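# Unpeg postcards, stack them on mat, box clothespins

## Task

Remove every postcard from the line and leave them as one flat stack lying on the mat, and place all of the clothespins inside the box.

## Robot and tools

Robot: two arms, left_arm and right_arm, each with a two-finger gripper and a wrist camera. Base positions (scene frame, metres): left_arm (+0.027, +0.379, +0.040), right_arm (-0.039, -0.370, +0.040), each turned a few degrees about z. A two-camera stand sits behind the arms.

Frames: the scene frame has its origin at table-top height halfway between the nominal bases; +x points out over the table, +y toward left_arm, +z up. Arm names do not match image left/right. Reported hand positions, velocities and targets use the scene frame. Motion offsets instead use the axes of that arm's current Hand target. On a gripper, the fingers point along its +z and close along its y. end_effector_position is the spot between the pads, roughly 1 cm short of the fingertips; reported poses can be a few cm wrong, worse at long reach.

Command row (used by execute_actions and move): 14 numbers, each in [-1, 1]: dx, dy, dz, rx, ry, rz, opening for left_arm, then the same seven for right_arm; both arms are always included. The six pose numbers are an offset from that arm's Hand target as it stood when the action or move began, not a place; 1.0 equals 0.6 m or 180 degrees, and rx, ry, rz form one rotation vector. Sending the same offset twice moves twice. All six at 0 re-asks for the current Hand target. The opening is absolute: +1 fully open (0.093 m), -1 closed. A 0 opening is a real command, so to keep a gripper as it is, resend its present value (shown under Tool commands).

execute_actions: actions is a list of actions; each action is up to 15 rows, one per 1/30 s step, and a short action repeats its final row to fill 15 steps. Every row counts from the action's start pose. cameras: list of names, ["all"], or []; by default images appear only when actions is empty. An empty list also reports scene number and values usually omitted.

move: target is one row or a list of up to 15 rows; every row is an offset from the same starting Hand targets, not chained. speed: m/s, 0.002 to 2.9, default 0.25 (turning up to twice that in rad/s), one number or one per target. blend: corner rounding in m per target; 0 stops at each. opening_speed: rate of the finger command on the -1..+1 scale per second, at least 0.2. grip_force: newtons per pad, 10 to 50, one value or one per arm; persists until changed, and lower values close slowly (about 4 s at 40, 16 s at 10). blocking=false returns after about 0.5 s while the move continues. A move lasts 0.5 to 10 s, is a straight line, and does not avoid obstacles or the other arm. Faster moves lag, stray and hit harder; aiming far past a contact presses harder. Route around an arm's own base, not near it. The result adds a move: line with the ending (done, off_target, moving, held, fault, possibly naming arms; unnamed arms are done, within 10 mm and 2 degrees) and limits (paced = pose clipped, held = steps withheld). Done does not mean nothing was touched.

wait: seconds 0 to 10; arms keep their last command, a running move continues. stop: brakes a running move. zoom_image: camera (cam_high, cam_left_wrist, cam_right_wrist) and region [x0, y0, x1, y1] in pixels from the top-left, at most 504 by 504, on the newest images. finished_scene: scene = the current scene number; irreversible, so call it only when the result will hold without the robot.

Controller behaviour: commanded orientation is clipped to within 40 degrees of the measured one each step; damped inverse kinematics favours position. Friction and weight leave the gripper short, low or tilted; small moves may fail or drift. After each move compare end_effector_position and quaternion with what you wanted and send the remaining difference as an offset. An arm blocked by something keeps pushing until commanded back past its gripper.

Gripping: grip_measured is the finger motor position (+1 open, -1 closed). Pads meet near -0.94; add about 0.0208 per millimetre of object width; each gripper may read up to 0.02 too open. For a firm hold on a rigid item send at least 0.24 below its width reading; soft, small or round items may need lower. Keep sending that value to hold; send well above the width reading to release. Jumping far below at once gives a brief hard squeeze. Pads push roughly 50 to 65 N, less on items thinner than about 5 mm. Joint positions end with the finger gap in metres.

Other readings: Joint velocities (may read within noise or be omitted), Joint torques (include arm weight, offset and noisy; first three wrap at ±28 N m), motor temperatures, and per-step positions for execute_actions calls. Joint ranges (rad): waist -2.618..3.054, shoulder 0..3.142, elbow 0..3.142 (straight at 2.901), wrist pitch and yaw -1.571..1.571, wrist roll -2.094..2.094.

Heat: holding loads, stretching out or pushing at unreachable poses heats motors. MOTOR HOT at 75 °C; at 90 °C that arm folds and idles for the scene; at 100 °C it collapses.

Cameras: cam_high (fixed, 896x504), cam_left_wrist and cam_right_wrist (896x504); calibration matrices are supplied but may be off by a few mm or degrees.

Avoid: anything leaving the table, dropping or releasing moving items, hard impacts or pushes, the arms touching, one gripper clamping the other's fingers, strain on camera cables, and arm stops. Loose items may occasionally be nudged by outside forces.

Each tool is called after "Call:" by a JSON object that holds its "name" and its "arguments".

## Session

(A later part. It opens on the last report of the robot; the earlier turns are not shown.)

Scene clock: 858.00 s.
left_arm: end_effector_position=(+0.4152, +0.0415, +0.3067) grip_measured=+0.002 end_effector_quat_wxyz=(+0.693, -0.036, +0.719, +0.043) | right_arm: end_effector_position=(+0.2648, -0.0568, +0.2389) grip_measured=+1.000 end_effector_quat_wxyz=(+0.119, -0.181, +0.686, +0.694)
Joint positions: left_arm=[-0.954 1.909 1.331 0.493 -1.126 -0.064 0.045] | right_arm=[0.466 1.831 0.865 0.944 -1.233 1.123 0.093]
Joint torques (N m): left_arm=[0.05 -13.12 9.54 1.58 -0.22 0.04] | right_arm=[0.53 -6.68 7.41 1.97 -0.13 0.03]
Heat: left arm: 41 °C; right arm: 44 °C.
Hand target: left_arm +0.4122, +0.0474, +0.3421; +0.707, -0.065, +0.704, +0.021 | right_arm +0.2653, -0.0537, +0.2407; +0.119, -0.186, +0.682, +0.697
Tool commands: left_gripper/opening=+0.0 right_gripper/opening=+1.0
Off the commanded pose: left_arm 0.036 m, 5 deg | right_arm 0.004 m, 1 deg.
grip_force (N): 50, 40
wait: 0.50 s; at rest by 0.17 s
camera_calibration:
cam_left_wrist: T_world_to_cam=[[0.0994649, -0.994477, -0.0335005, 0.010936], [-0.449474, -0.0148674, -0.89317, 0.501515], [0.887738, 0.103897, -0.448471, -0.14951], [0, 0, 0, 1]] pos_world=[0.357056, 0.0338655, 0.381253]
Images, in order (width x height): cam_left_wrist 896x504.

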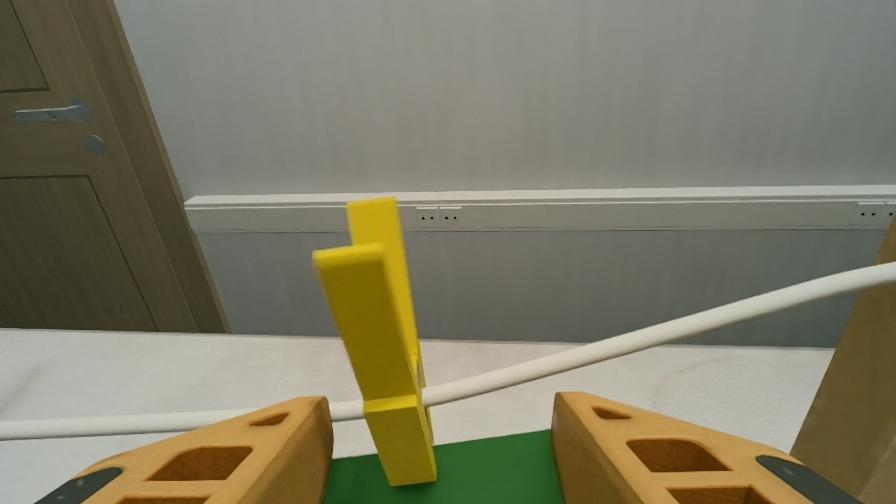

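Call:
{"name": "move", "arguments": {"target": [[-0.055,0,0,0,0,0,0,0,0,0,0,0,0,1],[0.01,0.004,0.04,0,0,-0.03,0,0,0,0,0,0,0,1]], "speed": 0.08, "cameras": ["cam_left_wrist"]}}

Call:
{"name": "wait", "arguments": {"seconds": 0.4, "cameras": ["cam_left_wrist"]}}

Scene clock: 875.53 s.
left_arm: end_effector_position=(+0.4330, +0.0540, +0.3395) grip_measured=+0.002 end_effector_quat_wxyz=(+0.704, -0.093, +0.704, -0.001) | right_arm: end_effector_position=(+0.2648, -0.0568, +0.2389) grip_measured=+1.000 end_effector_quat_wxyz=(+0.119, -0.181, +0.686, +0.694)
Joint positions: left_arm=[-0.906 1.89 1.4 0.473 -1.096 -0.149 0.045] | right_arm=[0.466 1.831 0.865 0.944 -1.233 1.123 0.093]
Joint torques (N m): left_arm=[0.49 -8.09 6.54 1.78 0.05 -0.09] | right_arm=[0.53 -6.68 7.41 1.98 -0.14 0.04]
Motor temperatures (°C): left_arm=[23 43 41 37 24 25 23] | right_arm=[23 43 40 39 24 25 24]
Heat: left arm: 43 °C; right arm: 43 °C.
Hand target: left_arm +0.4357, +0.0523, +0.3359; +0.707, -0.098, +0.700, -0.012 | right_arm +0.2653, -0.0537, +0.2407; +0.119, -0.186, +0.682, +0.697
Off the commanded pose: left_arm 0.005 m, 1 deg | right_arm 0.004 m, 1 deg.
grip_force (N): 50, 40
move: done
camera_calibration:
cam_left_wrist: T_world_to_cam=[[0.118129, -0.986649, 0.11211, -0.0351877], [-0.406443, -0.151052, -0.901104, 0.530324], [0.906008, 0.0608797, -0.41886, -0.167566], [0, 0, 0, 1]] pos_world=[0.371519, 0.0555899, 0.411635]
Images, in order (width x height): cam_left_wrist 896x504.

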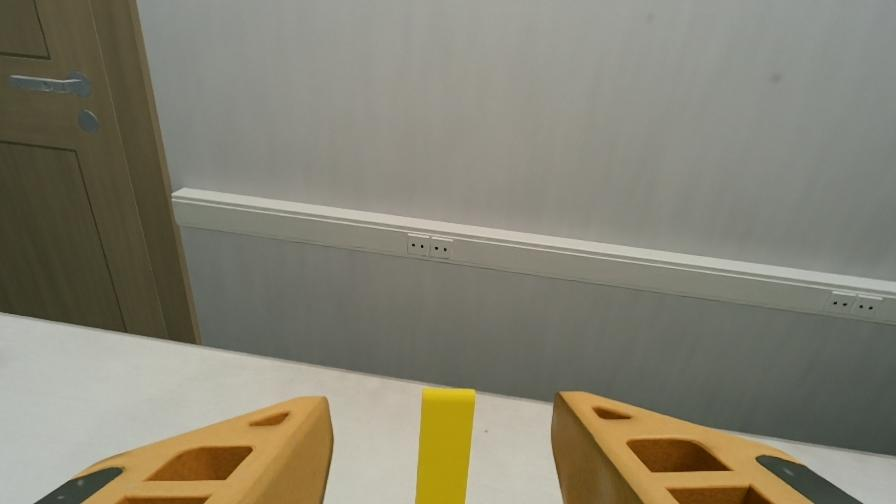

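Scene clock: 875.93 s.
left_arm: end_effector_position=(+0.4330, +0.0540, +0.3396) grip_measured=+0.002 end_effector_quat_wxyz=(+0.704, -0.094, +0.704, -0.002) | right_arm: end_effector_position=(+0.2648, -0.0568, +0.2389) grip_measured=+1.000 end_effector_quat_wxyz=(+0.119, -0.181, +0.686, +0.694)
Joint positions: left_arm=[-0.906 1.89 1.4 0.473 -1.096 -0.149 0.045] | right_arm=[0.466 1.831 0.865 0.944 -1.233 1.123 0.093]
Joint torques (N m): left_arm=[0.38 -8.17 6.49 1.83 0.05 -0.09] | right_arm=[0.54 -6.67 7.41 1.98 -0.14 0.04]
Heat: left arm: 43 °C; right arm: 43 °C.
Hand target: left_arm +0.4357, +0.0523, +0.3360; +0.707, -0.098, +0.700, -0.012 | right_arm +0.2653, -0.0537, +0.2407; +0.119, -0.186, +0.682, +0.697
Tool commands: left_gripper/opening=+0.0 right_gripper/opening=+1.0
Off the commanded pose: left_arm 0.005 m, 1 deg | right_arm 0.004 m, 1 deg.
grip_force (N): 50, 40
wait: 0.40 s; at rest by 0.17 s
camera_calibration:
cam_left_wrist: T_world_to_cam=[[0.118023, -0.98659, 0.112741, -0.035323], [-0.406021, -0.151556, -0.901209, 0.530343], [0.90621, 0.0605883, -0.418464, -0.167752], [0, 0, 0, 1]] pos_world=[0.371518, 0.0556912, 0.411734]
Images, in order (width x height): cam_left_wrist 896x504.

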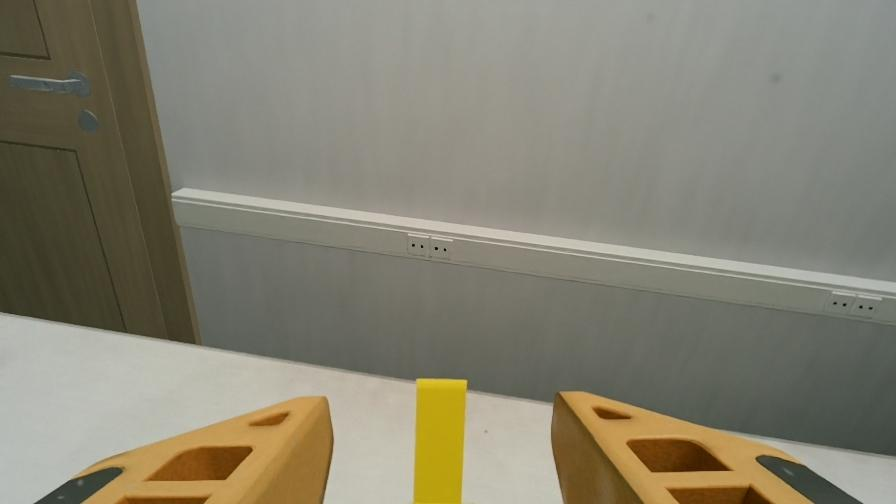

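Call:
{"name": "move", "arguments": {"target": [0.014,0,0.05,0,0,0,0,0,0,0,0,0,0,1], "speed": 0.06, "cameras": ["cam_left_wrist"]}}

Call:
{"name": "wait", "arguments": {"seconds": 0.4, "cameras": ["cam_left_wrist"]}}

Scene clock: 880.87 s.
left_arm: end_effector_position=(+0.4579, +0.0587, +0.3290) grip_measured=+0.002 end_effector_quat_wxyz=(+0.706, -0.098, +0.701, -0.005) | right_arm: end_effector_position=(+0.2648, -0.0568, +0.2389) grip_measured=+1.000 end_effector_quat_wxyz=(+0.119, -0.181, +0.686, +0.694)
Joint positions: left_arm=[-0.852 1.943 1.422 0.516 -1.044 -0.15 0.045] | right_arm=[0.466 1.831 0.865 0.944 -1.233 1.123 0.093]
Joint torques (N m): left_arm=[0.9 -7.39 9.35 1.58 0.14 -0.05] | right_arm=[0.54 -6.63 7.42 1.96 -0.13 0.03]
Heat: left arm: 43 °C; right arm: 43 °C.
Hand target: left_arm +0.4656, +0.0546, +0.3276; +0.707, -0.098, +0.700, -0.012 | right_arm +0.2653, -0.0537, +0.2407; +0.119, -0.186, +0.682, +0.697
Off the commanded pose: left_arm 0.009 m, 1 deg | right_arm 0.004 m, 1 deg.
grip_force (N): 50, 40
move: done
camera_calibration:
cam_left_wrist: T_world_to_cam=[[0.118776, -0.985088, 0.124478, -0.0368107], [-0.399961, -0.162212, -0.902064, 0.529753], [0.908803, 0.0573573, -0.413263, -0.197787], [0, 0, 0, 1]] pos_world=[0.396002, 0.0610151, 0.400715]
Images, in order (width x height): cam_left_wrist 896x504.

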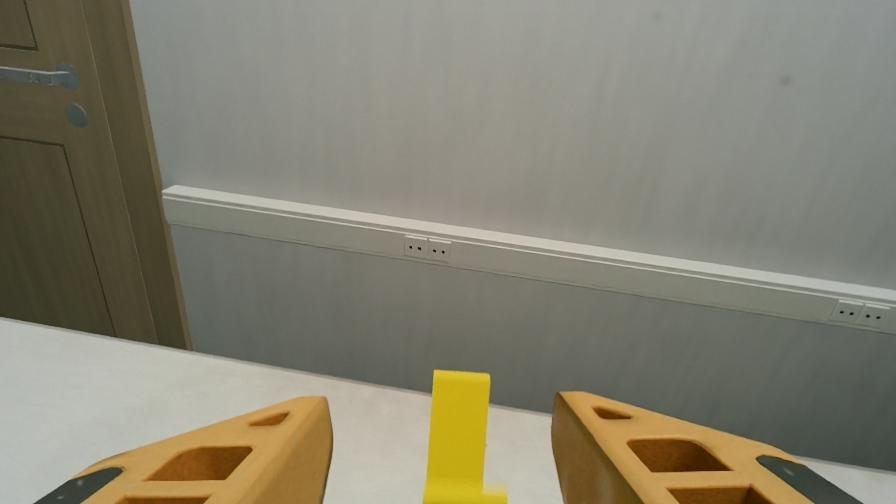

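Scene clock: 881.27 s.
left_arm: end_effector_position=(+0.4579, +0.0587, +0.3291) grip_measured=+0.002 end_effector_quat_wxyz=(+0.706, -0.098, +0.701, -0.005) | right_arm: end_effector_position=(+0.2648, -0.0568, +0.2389) grip_measured=+1.000 end_effector_quat_wxyz=(+0.119, -0.181, +0.686, +0.694)
Joint positions: left_arm=[-0.852 1.943 1.422 0.516 -1.044 -0.15 0.045] | right_arm=[0.466 1.831 0.865 0.944 -1.233 1.123 0.093]
Joint torques (N m): left_arm=[0.98 -7.49 9.42 1.57 0.13 -0.02] | right_arm=[0.51 -6.67 7.42 1.97 -0.14 0.03]
Heat: left arm: 43 °C; right arm: 43 °C.
Hand target: left_arm +0.4656, +0.0546, +0.3277; +0.707, -0.098, +0.700, -0.012 | right_arm +0.2653, -0.0537, +0.2407; +0.119, -0.186, +0.682, +0.697
Tool commands: left_gripper/opening=+0.0 right_gripper/opening=+1.0
Off the commanded pose: left_arm 0.009 m, 1 deg | right_arm 0.004 m, 1 deg.
grip_force (N): 50, 40
wait: 0.40 s; at rest by 0.17 s
camera_calibration:
cam_left_wrist: T_world_to_cam=[[0.118787, -0.985043, 0.124822, -0.0368685], [-0.399737, -0.162517, -0.902108, 0.529807], [0.9089, 0.0572622, -0.413063, -0.197863], [0, 0, 0, 1]] pos_world=[0.396001, 0.0611158, 0.400815]
Images, in order (width x height): cam_left_wrist 896x504.

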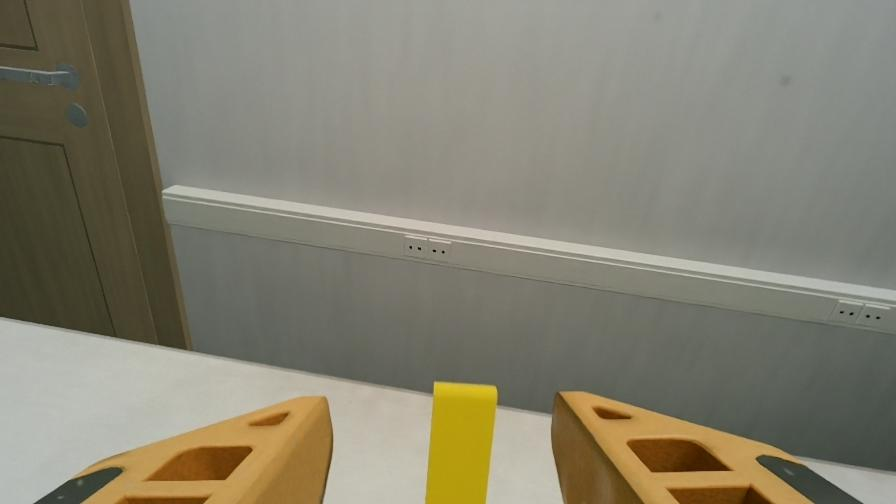

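Call:
{"name": "move", "arguments": {"target": [[0.013,0,0.018,0,0,0,0,0,0,0,0,0,0,1],[0.013,0,0.018,0,0,0,-0.75,0,0,0,0,0,0,1]], "speed": 0.06, "opening_speed": 0.8, "cameras": ["cam_left_wrist","cam_high"]}}

Call:
{"name": "zoom_image", "arguments": {"camera": "cam_high", "region": [380, 140, 580, 320]}}

Scene clock: 892.10 s.
left_arm: end_effector_position=(+0.4684, +0.0577, +0.3269) grip_measured=-0.746 end_effector_quat_wxyz=(+0.710, -0.102, +0.697, -0.014) | right_arm: end_effector_position=(+0.2648, -0.0568, +0.2389) grip_measured=+1.000 end_effector_quat_wxyz=(+0.119, -0.181, +0.686, +0.694)
Joint positions: left_arm=[-0.834 1.972 1.44 0.549 -1.019 -0.15 0.009] | right_arm=[0.466 1.831 0.865 0.944 -1.233 1.123 0.093]
Joint torques (N m): left_arm=[0.94 -7.28 9.22 1.47 0.1 -0.07] | right_arm=[0.54 -6.65 7.42 1.98 -0.13 0.04]
Heat: left arm: 42 °C; right arm: 43 °C.
Hand target: left_arm +0.4765, +0.0547, +0.3200; +0.707, -0.098, +0.700, -0.012 | right_arm +0.2653, -0.0537, +0.2407; +0.119, -0.186, +0.682, +0.697
Off the commanded pose: left_arm 0.011 m, 1 deg | right_arm 0.004 m, 1 deg.
grip_force (N): 50, 40
move: off_target (left_arm); target 2's new opening was sent with left_arm's hand 0.013 m and 1 deg from that target
camera_calibration:
cam_left_wrist: T_world_to_cam=[[0.110503, -0.983525, 0.143065, -0.0410675], [-0.388598, -0.175243, -0.904589, 0.528117], [0.914757, 0.0443649, -0.401561, -0.21396], [0, 0, 0, 1]] pos_world=[0.405485, 0.0616502, 0.397686]
Images, in order (width x height): cam_high 896x504, cam_left_wrist 896x504.

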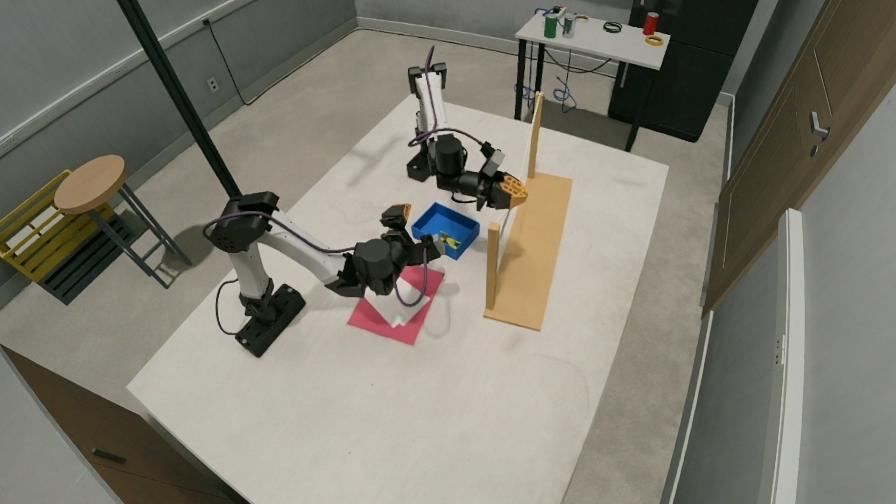

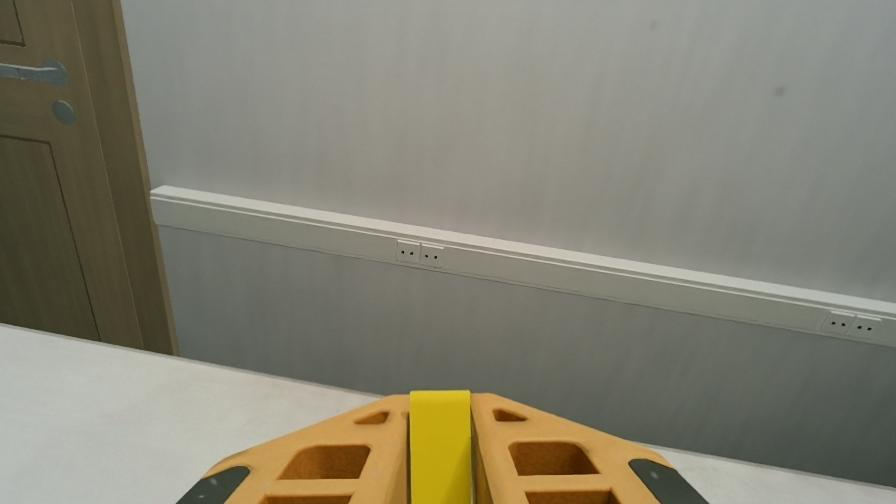

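Scaled by 2.520 from the camera's 896x504 image, which has a finer 1280x720 frame.

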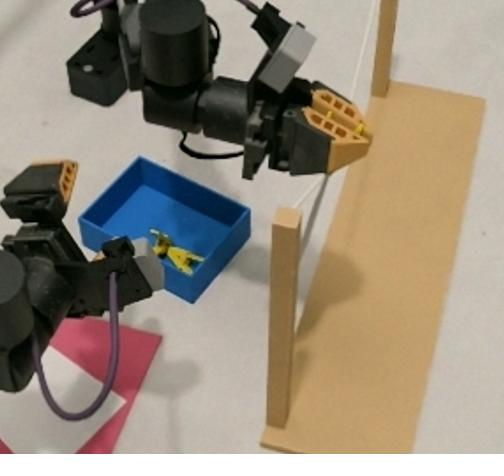

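Call:
{"name": "move", "arguments": {"target": [0.012,0,-0.03,0,0.17,0,-0.75,0,0,0,0,0,0,1], "speed": 0.1, "cameras": ["all"]}}

Call:
{"name": "zoom_image", "arguments": {"camera": "cam_high", "region": [380, 140, 580, 320]}}

Scene clock: 903.37 s.
left_arm: end_effector_position=(+0.4556, +0.0501, +0.3151) grip_measured=-0.746 end_effector_quat_wxyz=(+0.503, -0.090, +0.859, -0.043) | right_arm: end_effector_position=(+0.2648, -0.0568, +0.2389) grip_measured=+1.000 end_effector_quat_wxyz=(+0.119, -0.181, +0.686, +0.694)
Joint positions: left_arm=[-0.805 2.017 1.996 -0.706 -0.739 -0.728 0.009] | right_arm=[0.466 1.831 0.865 0.944 -1.233 1.123 0.093]
Joint torques (N m): left_arm=[0.77 -8.46 9.44 1.19 -0.27 -0.05] | right_arm=[0.5 -6.65 7.38 1.97 -0.13 0.03]
Heat: left arm: 42 °C; right arm: 43 °C.
Hand target: left_arm +0.4588, +0.0514, +0.3129; +0.497, -0.092, +0.862, -0.038 | right_arm +0.2653, -0.0537, +0.2407; +0.119, -0.186, +0.682, +0.697
Off the commanded pose: left_arm 0.004 m, 1 deg | right_arm 0.004 m, 1 deg.
grip_force (N): 50, 40
move: done
camera_calibration:
cam_left_wrist: T_world_to_cam=[[0.0902422, -0.984357, 0.151317, -0.038719], [-0.799778, -0.162168, -0.577976, 0.594913], [0.593474, -0.0688618, -0.801902, 0.071528], [0, 0, 0, 1]] pos_world=[0.436843, 0.063288, 0.407063]
cam_right_wrist: T_world_to_cam=[[0.407404, 0.0217742, -0.912988, 0.110207], [-0.782691, -0.506777, -0.361348, 0.304097], [-0.470549, 0.861802, -0.189421, 0.301279], [0, 0, 0, 1]] pos_world=[0.334881, -0.107933, 0.267571]

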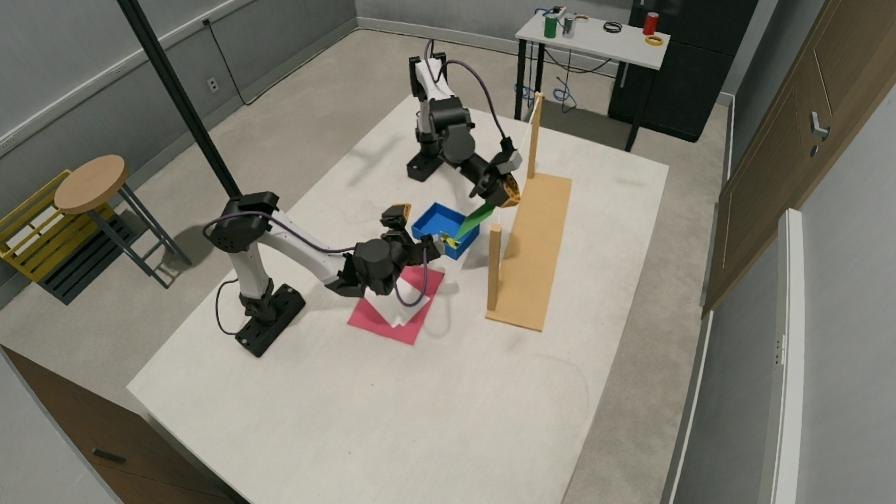

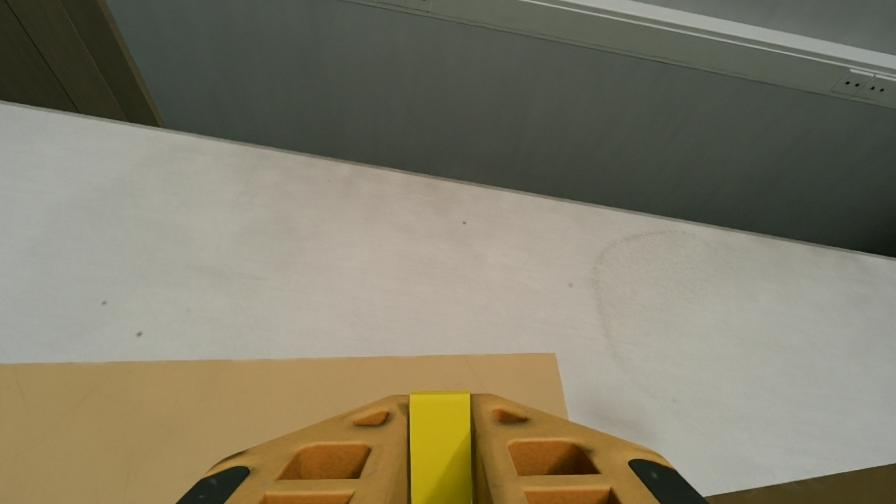

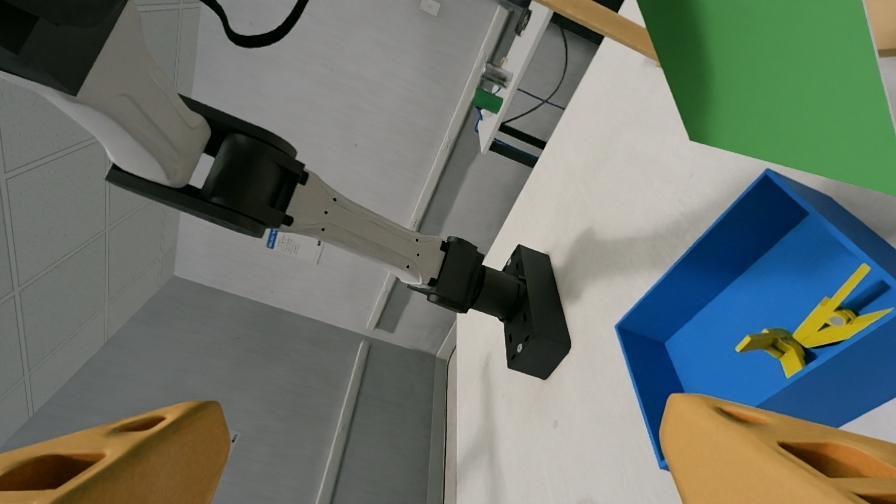

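Scaled by 2.520 from the camera's 896x504 image, which has a finer 1280x720 frame.

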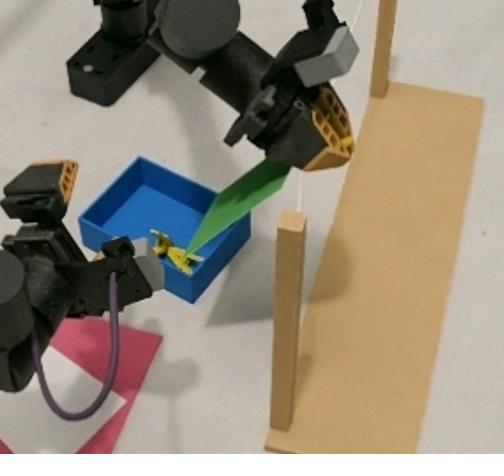

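Call:
{"name": "move", "arguments": {"target": [0.008,0,-0.02,0,0.12,0,-0.75,0,-0.02,-0.08,0,0,0,1], "speed": 0.12, "cameras": ["cam_high","cam_right_wrist"]}}

Call:
{"name": "zoom_image", "arguments": {"camera": "cam_high", "region": [380, 140, 580, 320]}}

Scene clock: 926.70 s.
left_arm: end_effector_position=(+0.4463, +0.0462, +0.3171) grip_measured=-0.746 end_effector_quat_wxyz=(+0.351, -0.075, +0.930, -0.074) | right_arm: end_effector_position=(+0.2752, -0.0985, +0.2343) grip_measured=+1.000 end_effector_quat_wxyz=(+0.121, -0.188, +0.682, +0.696)
Joint positions: left_arm=[-0.741 2.368 2.838 -1.427 -0.431 -0.825 0.009] | right_arm=[0.343 1.838 0.838 0.992 -1.364 1.123 0.093]
Joint torques (N m): left_arm=[0.65 -9.8 8.17 0.96 -0.17 0.02] | right_arm=[-0.75 -6.58 5.46 1.85 -0.19 -0.02]
Heat: left arm: 41 °C; right arm: 43 °C.
Hand target: left_arm +0.4460, +0.0502, +0.3148; +0.327, -0.083, +0.940, -0.054 | right_arm +0.2750, -0.1011, +0.2299; +0.119, -0.186, +0.682, +0.697
Off the commanded pose: left_arm 0.005 m, 4 deg | right_arm 0.005 m, 0 deg.
elbow stopped short (left arm): the move would have taken joint 3 (elbow) straighter than the controller allows.
grip_force (N): 50, 40
move: off_target (left_arm)
camera_calibration:
cam_right_wrist: T_world_to_cam=[[0.419214, 0.0311799, -0.907352, 0.0990367], [-0.774148, -0.509829, -0.375191, 0.289933], [-0.474293, 0.85971, -0.18959, 0.342046], [0, 0, 0, 1]] pos_world=[0.345164, -0.149332, 0.26349]
Images, in order (width x height): cam_high 896x504, cam_right_wrist 896x504.

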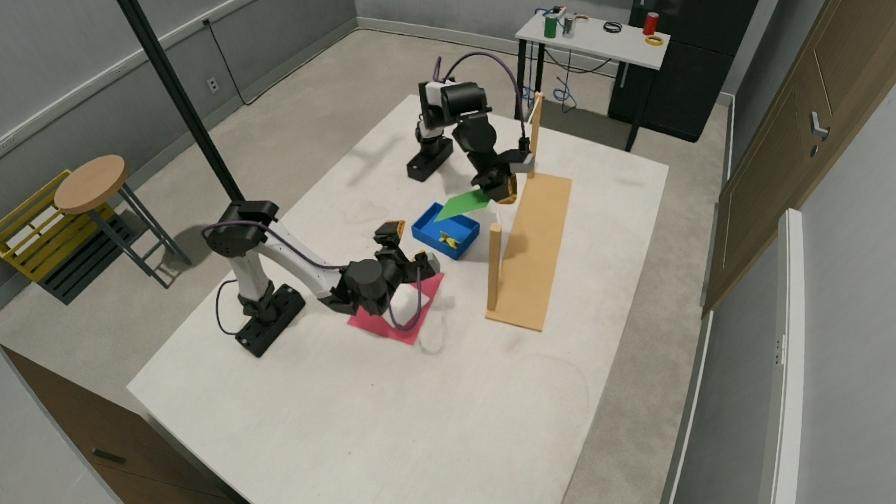

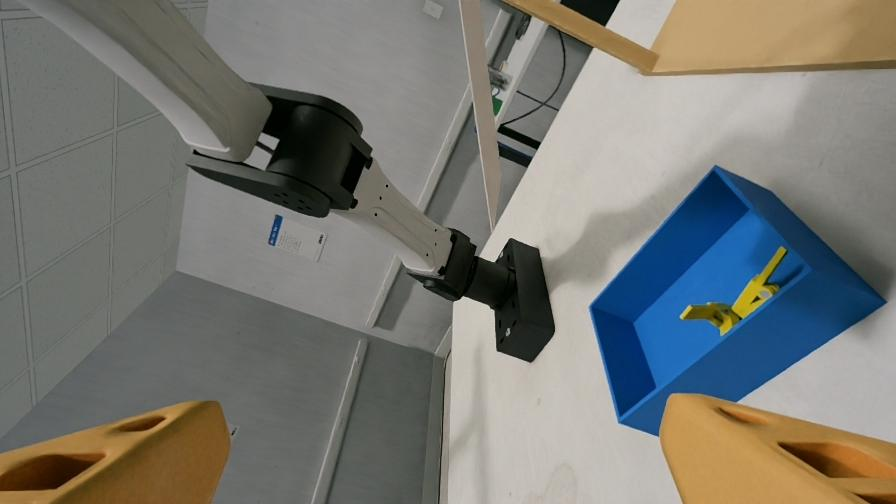

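Scaled by 2.520 from the camera's 896x504 image, which has a finer 1280x720 frame.

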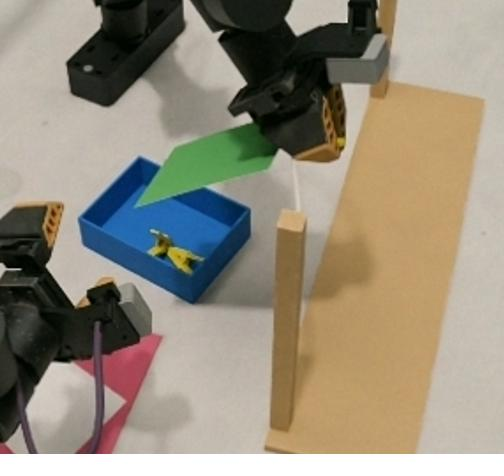

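Call:
{"name": "move", "arguments": {"target": [0,0,0,0,0,0,-0.75,-0.0683,-0.0062,0.1553,0,0,-0.028,1], "speed": 0.12, "cameras": ["cam_right_wrist"]}}

Scene clock: 947.83 s.
left_arm: end_effector_position=(+0.4463, +0.0462, +0.3171) grip_measured=-0.746 end_effector_quat_wxyz=(+0.351, -0.076, +0.930, -0.074) | right_arm: end_effector_position=(+0.2990, -0.0094, +0.2398) grip_measured=+1.000 end_effector_quat_wxyz=(+0.138, -0.209, +0.676, +0.692)
Joint positions: left_arm=[-0.741 2.368 2.838 -1.427 -0.431 -0.825 0.009] | right_arm=[0.536 2.001 1.108 0.886 -1.177 1.067 0.093]
Joint torques (N m): left_arm=[0.75 -9.7 8.13 0.96 -0.2 -0.02] | right_arm=[0.4 -8.2 9.47 1.7 0.01 -0.25]
Heat: left arm: 43 °C; right arm: 44 °C.
Hand target: left_arm +0.4461, +0.0502, +0.3148; +0.327, -0.083, +0.940, -0.054 | right_arm +0.3045, -0.0045, +0.2438; +0.149, -0.216, +0.673, +0.691
Off the commanded pose: left_arm 0.005 m, 4 deg | right_arm 0.008 m, 2 deg.
elbow stopped short (left arm): the move would have taken joint 3 (elbow) straighter than the controller allows.
grip_force (N): 50, 40
move: off_target (left_arm)
camera_calibration:
cam_right_wrist: T_world_to_cam=[[0.468731, 0.0379698, -0.882525, 0.0705073], [-0.748669, -0.513161, -0.419715, 0.358916], [-0.468814, 0.857452, -0.212108, 0.281574], [0, 0, 0, 1]] pos_world=[0.367666, -0.0599318, 0.272591]
Images, in order (width x height): cam_right_wrist 896x504.

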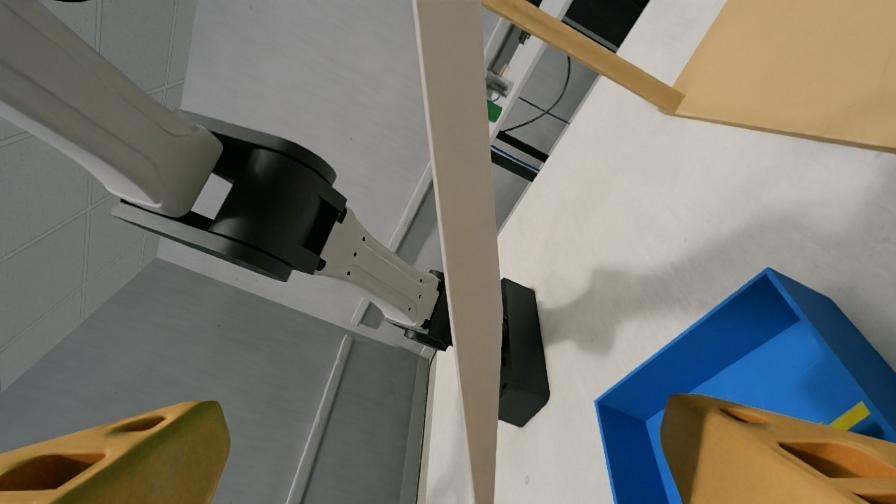

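Call:
{"name": "move", "arguments": {"target": [[0,0,0,0,0,0,-0.75,-0.012,-0.005,0,0,0,-0.034,1],[0,0,0,0,0,0,-0.75,-0.012,-0.005,0,0,0,-0.034,-1]], "speed": 0.1, "opening_speed": 0.8, "cameras": ["cam_right_wrist","cam_high"]}}

Scene clock: 960.37 s.
left_arm: end_effector_position=(+0.4461, +0.0463, +0.3169) grip_measured=-0.746 end_effector_quat_wxyz=(+0.350, -0.076, +0.931, -0.074) | right_arm: end_effector_position=(+0.3054, -0.0060, +0.2395) grip_measured=-0.988 end_effector_quat_wxyz=(+0.173, -0.244, +0.666, +0.684)
Joint positions: left_arm=[-0.741 2.368 2.838 -1.428 -0.431 -0.826 0.009] | right_arm=[0.536 2.022 1.144 0.865 -1.177 0.96 0]
Joint torques (N m): left_arm=[0.53 -9.85 8.21 0.95 -0.2 0.01] | right_arm=[-0.29 -8.47 9.57 1.75 -0.08 -0.26]
Heat: left arm: 44 °C; right arm: 45 °C.
Hand target: left_arm +0.4461, +0.0502, +0.3148; +0.327, -0.083, +0.940, -0.054 | right_arm +0.3122, -0.0038, +0.2447; +0.186, -0.251, +0.661, +0.682
Off the commanded pose: left_arm 0.004 m, 4 deg | right_arm 0.009 m, 2 deg.
elbow stopped short (left arm): the move would have taken joint 3 (elbow) straighter than the controller allows.
grip_force (N): 50, 40
move: off_target (left_arm)
camera_calibration:
cam_right_wrist: T_world_to_cam=[[0.555814, 0.0449479, -0.830091, 0.0280187], [-0.701985, -0.509497, -0.497625, 0.369751], [-0.445296, 0.859298, -0.251633, 0.283902], [0, 0, 0, 1]] pos_world=[0.370407, -0.0568286, 0.278695]
Images, in order (width x height): cam_high 896x504, cam_right_wrist 896x504.

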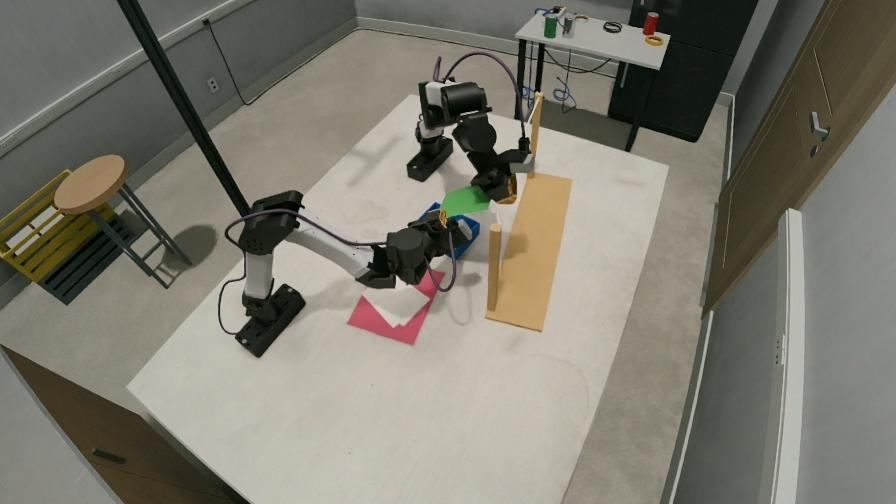

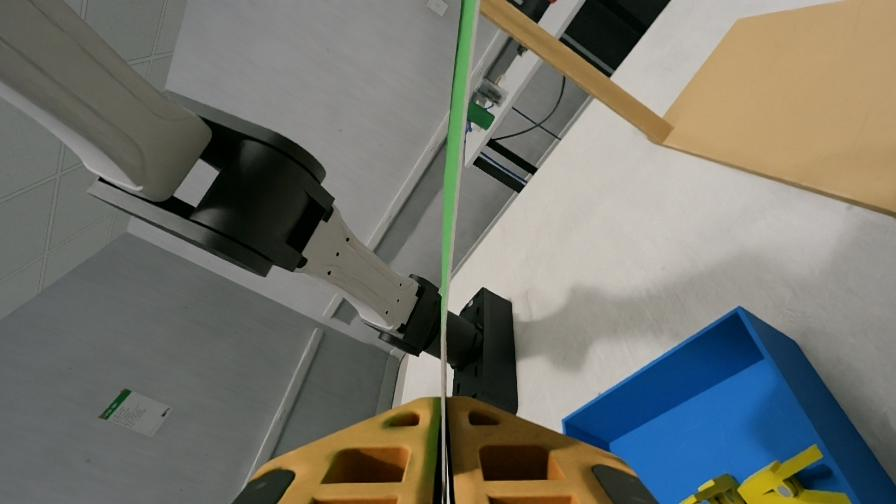

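Call:
{"name": "move", "arguments": {"target": [[0,0,0,0,0,0,-0.4,0,0,0,0,0,0,-1],[0,0,-0.15,0,0,0,-0.4,0,0,0,0,0,0,-1],[0.0117,0.1593,-0.2652,0.183,0.023,0.084,0.6,0,-0.025,0,0,0,-0.03,-1],[-0.0338,0.0942,-0.061,0.3661,0.0462,0.1685,0.6,0,-0.051,0,0,0,-0.06,-1]], "speed": [0.15,0.15,0.2,0.17], "cameras": ["cam_left_wrist","cam_high","cam_right_wrist"]}}

Scene clock: 984.50 s.
left_arm: end_effector_position=(+0.4282, +0.1115, +0.3401) grip_measured=+0.598 end_effector_quat_wxyz=(+0.249, +0.338, +0.777, -0.469) | right_arm: end_effector_position=(+0.3229, -0.0020, +0.2124) grip_measured=-0.988 end_effector_quat_wxyz=(+0.230, -0.298, +0.647, +0.663)
Joint positions: left_arm=[-0.229 1.97 2.036 -1.001 0.998 0.177 0.074] | right_arm=[0.526 2.127 1.198 0.889 -1.181 0.769 0]
Joint torques (N m): left_arm=[0.42 -7.99 9.62 1.1 0.55 0.17] | right_arm=[-0.87 -8.98 9.36 1.99 -0.2 -0.26]
Heat: left arm: 44 °C; right arm: 46 °C.
Hand target: left_arm +0.4322, +0.1113, +0.3470; +0.257, +0.345, +0.769, -0.473 | right_arm +0.3303, -0.0021, +0.2201; +0.250, -0.312, +0.634, +0.662
Off the commanded pose: left_arm 0.008 m, 2 deg | right_arm 0.011 m, 3 deg.
elbow stopped short (left arm): the move would have taken joint 3 (elbow) straighter than the controller allows.
grip_force (N): 50, 40
move: off_target (right_arm)
camera_calibration:
cam_left_wrist: T_world_to_cam=[[-0.773263, -0.314294, 0.550712, 0.179587], [-0.599086, 0.646685, -0.472118, 0.385349], [-0.207754, -0.694995, -0.688346, 0.486276], [0, 0, 0, 1]] pos_world=[0.47075, 0.145203, 0.417755]
cam_right_wrist: T_world_to_cam=[[0.685675, 0.0473453, -0.726366, -0.0682923], [-0.611776, -0.503245, -0.610307, 0.365404], [-0.394435, 0.862846, -0.316098, 0.278667], [0, 0, 0, 1]] pos_world=[0.380288, -0.0533253, 0.261489]

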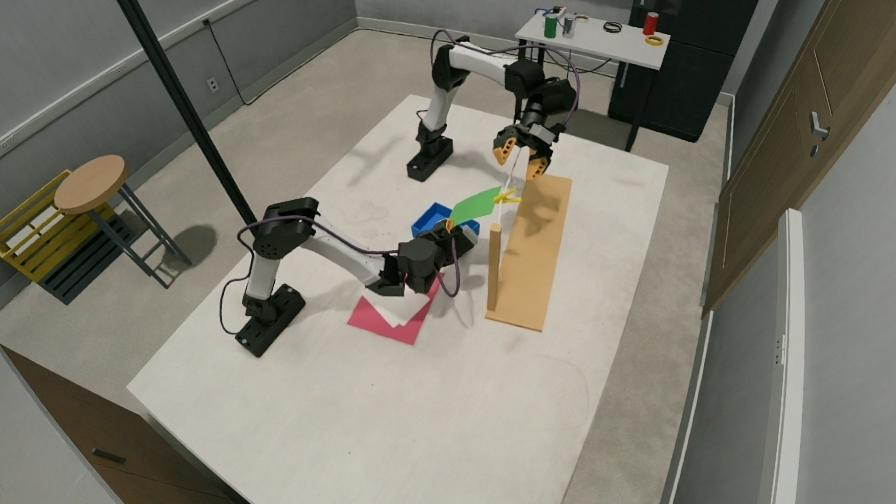

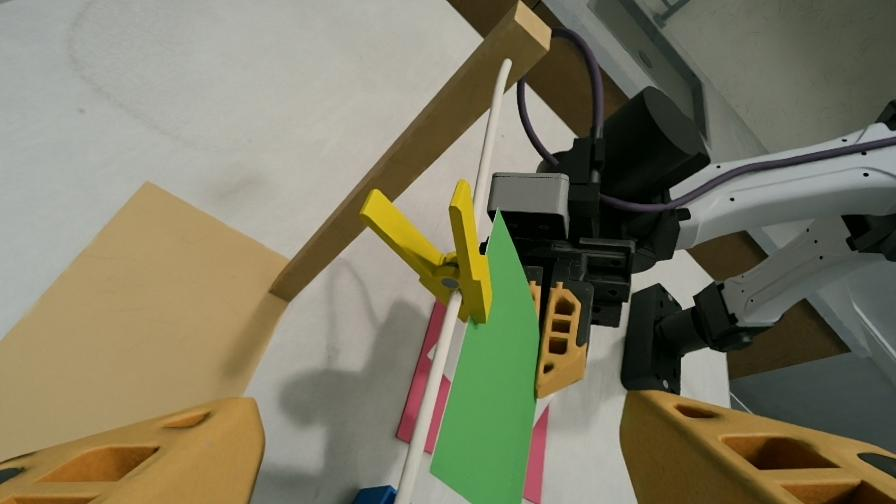

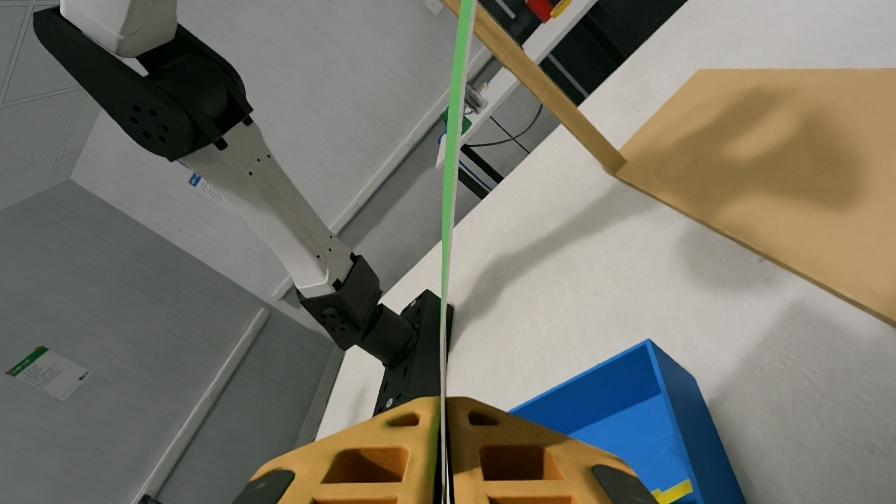

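Call:
{"name": "move", "arguments": {"target": [-0.028,0.012,0.062,0,0,-0.015,0.6,0,0,0,0,0,0,-1], "speed": 0.1, "cameras": ["cam_left_wrist"]}}

Scene clock: 995.70 s.
left_arm: end_effector_position=(+0.4433, +0.0781, +0.3327) grip_measured=+0.598 end_effector_quat_wxyz=(+0.228, +0.321, +0.783, -0.482) | right_arm: end_effector_position=(+0.3229, -0.0020, +0.2124) grip_measured=-0.988 end_effector_quat_wxyz=(+0.230, -0.298, +0.647, +0.663)
Joint positions: left_arm=[-0.289 2.076 2.149 -0.956 0.98 0.051 0.074] | right_arm=[0.526 2.127 1.198 0.889 -1.181 0.769 0]
Joint torques (N m): left_arm=[-0.12 -8.92 9.69 1.43 0.31 0.05] | right_arm=[-0.87 -8.98 9.36 1.98 -0.2 -0.25]
Motor temperatures (°C): left_arm=[23 43 39 34 24 25 23] | right_arm=[23 45 45 41 24 25 24]
Heat: left arm: 43 °C; right arm: 45 °C.
Hand target: left_arm +0.4509, +0.0751, +0.3394; +0.246, +0.326, +0.777, -0.479 | right_arm +0.3303, -0.0021, +0.2201; +0.250, -0.312, +0.634, +0.662
Off the commanded pose: left_arm 0.011 m, 2 deg | right_arm 0.011 m, 3 deg.
grip_force (N): 50, 40
move: off_target (left_arm, right_arm)
camera_calibration:
cam_left_wrist: T_world_to_cam=[[-0.737239, -0.312752, 0.598886, 0.152775], [-0.630032, 0.638364, -0.442212, 0.416862], [-0.244004, -0.703333, -0.667671, 0.470976], [0, 0, 0, 1]] pos_world=[0.490188, 0.112924, 0.407303]
Images, in order (width x height): cam_left_wrist 896x504.

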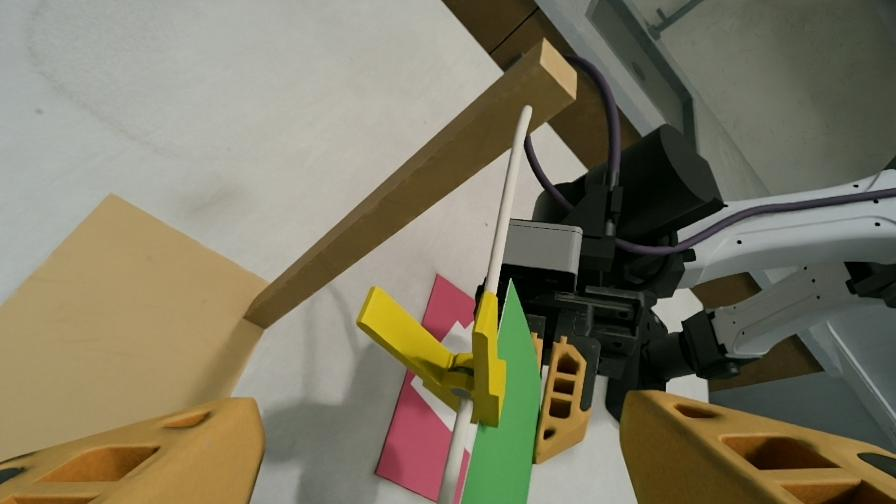

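Call:
{"name": "move", "arguments": {"target": [-0.034,0.005,0.047,0,0,0,0.6,0,0,0,0,0,0,-1], "speed": 0.08, "cameras": ["cam_left_wrist"]}}

Scene clock: 1001.63 s.
left_arm: end_effector_position=(+0.4649, +0.0469, +0.3369) grip_measured=+0.598 end_effector_quat_wxyz=(+0.239, +0.325, +0.778, -0.482) | right_arm: end_effector_position=(+0.3229, -0.0020, +0.2124) grip_measured=-0.988 end_effector_quat_wxyz=(+0.230, -0.298, +0.647, +0.663)
Joint positions: left_arm=[-0.336 2.226 2.386 -0.966 0.947 -0.012 0.074] | right_arm=[0.526 2.127 1.198 0.889 -1.181 0.769 0]
Joint torques (N m): left_arm=[-0.18 -9.76 9.52 1.3 0.27 0.03] | right_arm=[-0.87 -8.98 9.35 2 -0.2 -0.25]
Heat: left arm: 43 °C; right arm: 46 °C.
Hand target: left_arm +0.4686, +0.0449, +0.3399; +0.246, +0.326, +0.777, -0.479 | right_arm +0.3303, -0.0021, +0.2201; +0.250, -0.312, +0.634, +0.662
Off the commanded pose: left_arm 0.005 m, 1 deg | right_arm 0.011 m, 3 deg.
grip_force (N): 50, 40
move: off_target (right_arm)
camera_calibration:
cam_left_wrist: T_world_to_cam=[[-0.750999, -0.308609, 0.583747, 0.16771], [-0.619969, 0.633804, -0.462526, 0.454656], [-0.227242, -0.709262, -0.667314, 0.449535], [0, 0, 0, 1]] pos_world=[0.509976, 0.0824319, 0.412372]
Images, in order (width x height): cam_left_wrist 896x504.

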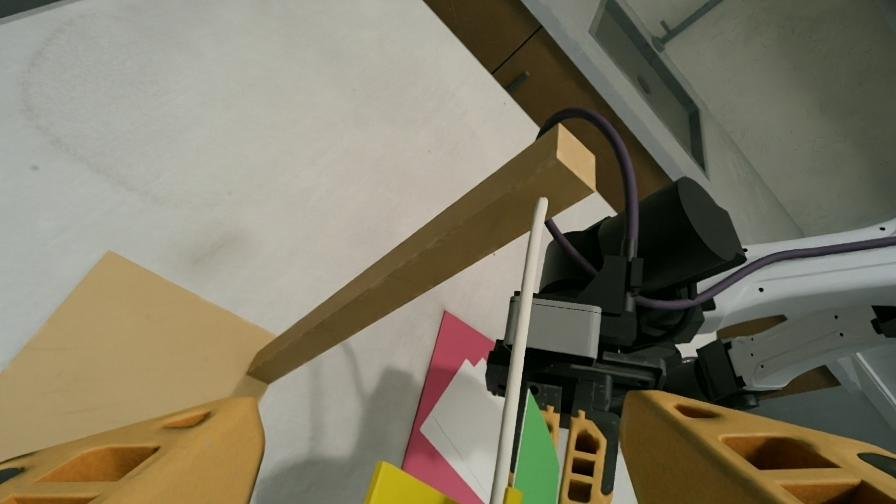

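Call:
{"name": "move", "arguments": {"target": [0.016,0,0.005,0,0,0.02,0.6,0,0,0,0,0,0,-1], "speed": 0.06, "cameras": ["cam_left_wrist"]}}

Scene clock: 1008.63 s.
left_arm: end_effector_position=(+0.4674, +0.0463, +0.3113) grip_measured=+0.598 end_effector_quat_wxyz=(+0.234, +0.336, +0.779, -0.474) | right_arm: end_effector_position=(+0.3229, -0.0020, +0.2124) grip_measured=-0.988 end_effector_quat_wxyz=(+0.230, -0.298, +0.647, +0.663)
Joint positions: left_arm=[-0.336 2.226 2.3 -0.923 0.943 0.037 0.074] | right_arm=[0.526 2.127 1.198 0.889 -1.181 0.769 0]
Joint torques (N m): left_arm=[-0.57 -14.71 5.96 1.47 0.27 0.16] | right_arm=[-0.87 -8.99 9.35 1.99 -0.2 -0.26]
Heat: left arm: 44 °C; right arm: 47 °C.
Hand target: left_arm +0.4624, +0.0448, +0.3319; +0.260, +0.351, +0.766, -0.471 | right_arm +0.3303, -0.0021, +0.2201; +0.250, -0.312, +0.634, +0.662
Off the commanded pose: left_arm 0.021 m, 4 deg | right_arm 0.011 m, 3 deg.
grip_force (N): 50, 40
move: off_target (left_arm, right_arm)
camera_calibration:
cam_left_wrist: T_world_to_cam=[[-0.759949, -0.307152, 0.57283, 0.191847], [-0.605486, 0.655004, -0.452058, 0.433718], [-0.236355, -0.690382, -0.683746, 0.441105], [0, 0, 0, 1]] pos_world=[0.512662, 0.0793703, 0.387774]
Images, in order (width x height): cam_left_wrist 896x504.

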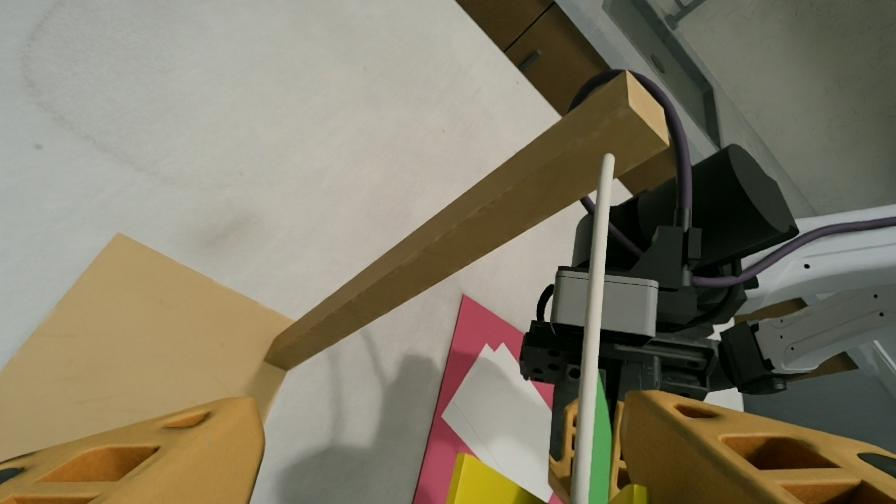

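Call:
{"name": "move", "arguments": {"target": [-0.0045,-0.0075,-0.006,0,0,0,0.6,0,0,0,0,0,0,-1], "speed": 0.06, "cameras": ["cam_left_wrist"]}}

Scene clock: 1019.33 s.
left_arm: end_effector_position=(+0.4674, +0.0463, +0.3113) grip_measured=+0.598 end_effector_quat_wxyz=(+0.234, +0.336, +0.779, -0.474) | right_arm: end_effector_position=(+0.3229, -0.0020, +0.2124) grip_measured=-0.988 end_effector_quat_wxyz=(+0.230, -0.298, +0.647, +0.663)
Joint positions: left_arm=[-0.336 2.226 2.3 -0.923 0.943 0.038 0.074] | right_arm=[0.526 2.127 1.198 0.889 -1.181 0.769 0]
Joint torques (N m): left_arm=[-0.57 -15.08 7.39 1.31 0.33 0.13] | right_arm=[-0.87 -8.94 9.37 1.99 -0.2 -0.25]
Motor temperatures (°C): left_arm=[23 49 39 35 24 25 22] | right_arm=[23 45 47 42 24 25 24]
Heat: left arm: 49 °C; right arm: 47 °C.
Hand target: left_arm +0.4603, +0.0459, +0.3378; +0.260, +0.351, +0.766, -0.471 | right_arm +0.3303, -0.0021, +0.2201; +0.250, -0.312, +0.634, +0.662
Off the commanded pose: left_arm 0.027 m, 4 deg | right_arm 0.011 m, 3 deg.
grip_force (N): 50, 40
move: off_target (left_arm, right_arm)
camera_calibration:
cam_left_wrist: T_world_to_cam=[[-0.760874, -0.3067, 0.571845, 0.1925], [-0.604546, 0.65526, -0.452945, 0.433612], [-0.235788, -0.69034, -0.683984, 0.44088], [0, 0, 0, 1]] pos_world=[0.512561, 0.079269, 0.387877]
Images, in order (width x height): cam_left_wrist 896x504.

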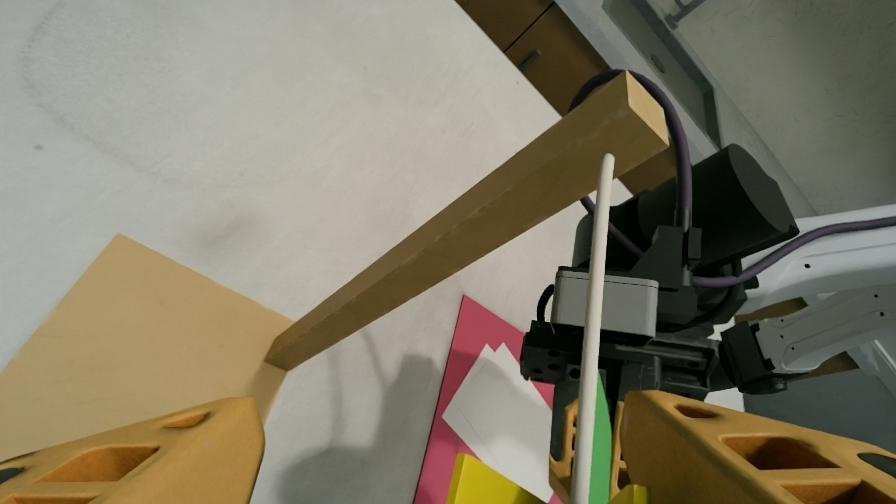

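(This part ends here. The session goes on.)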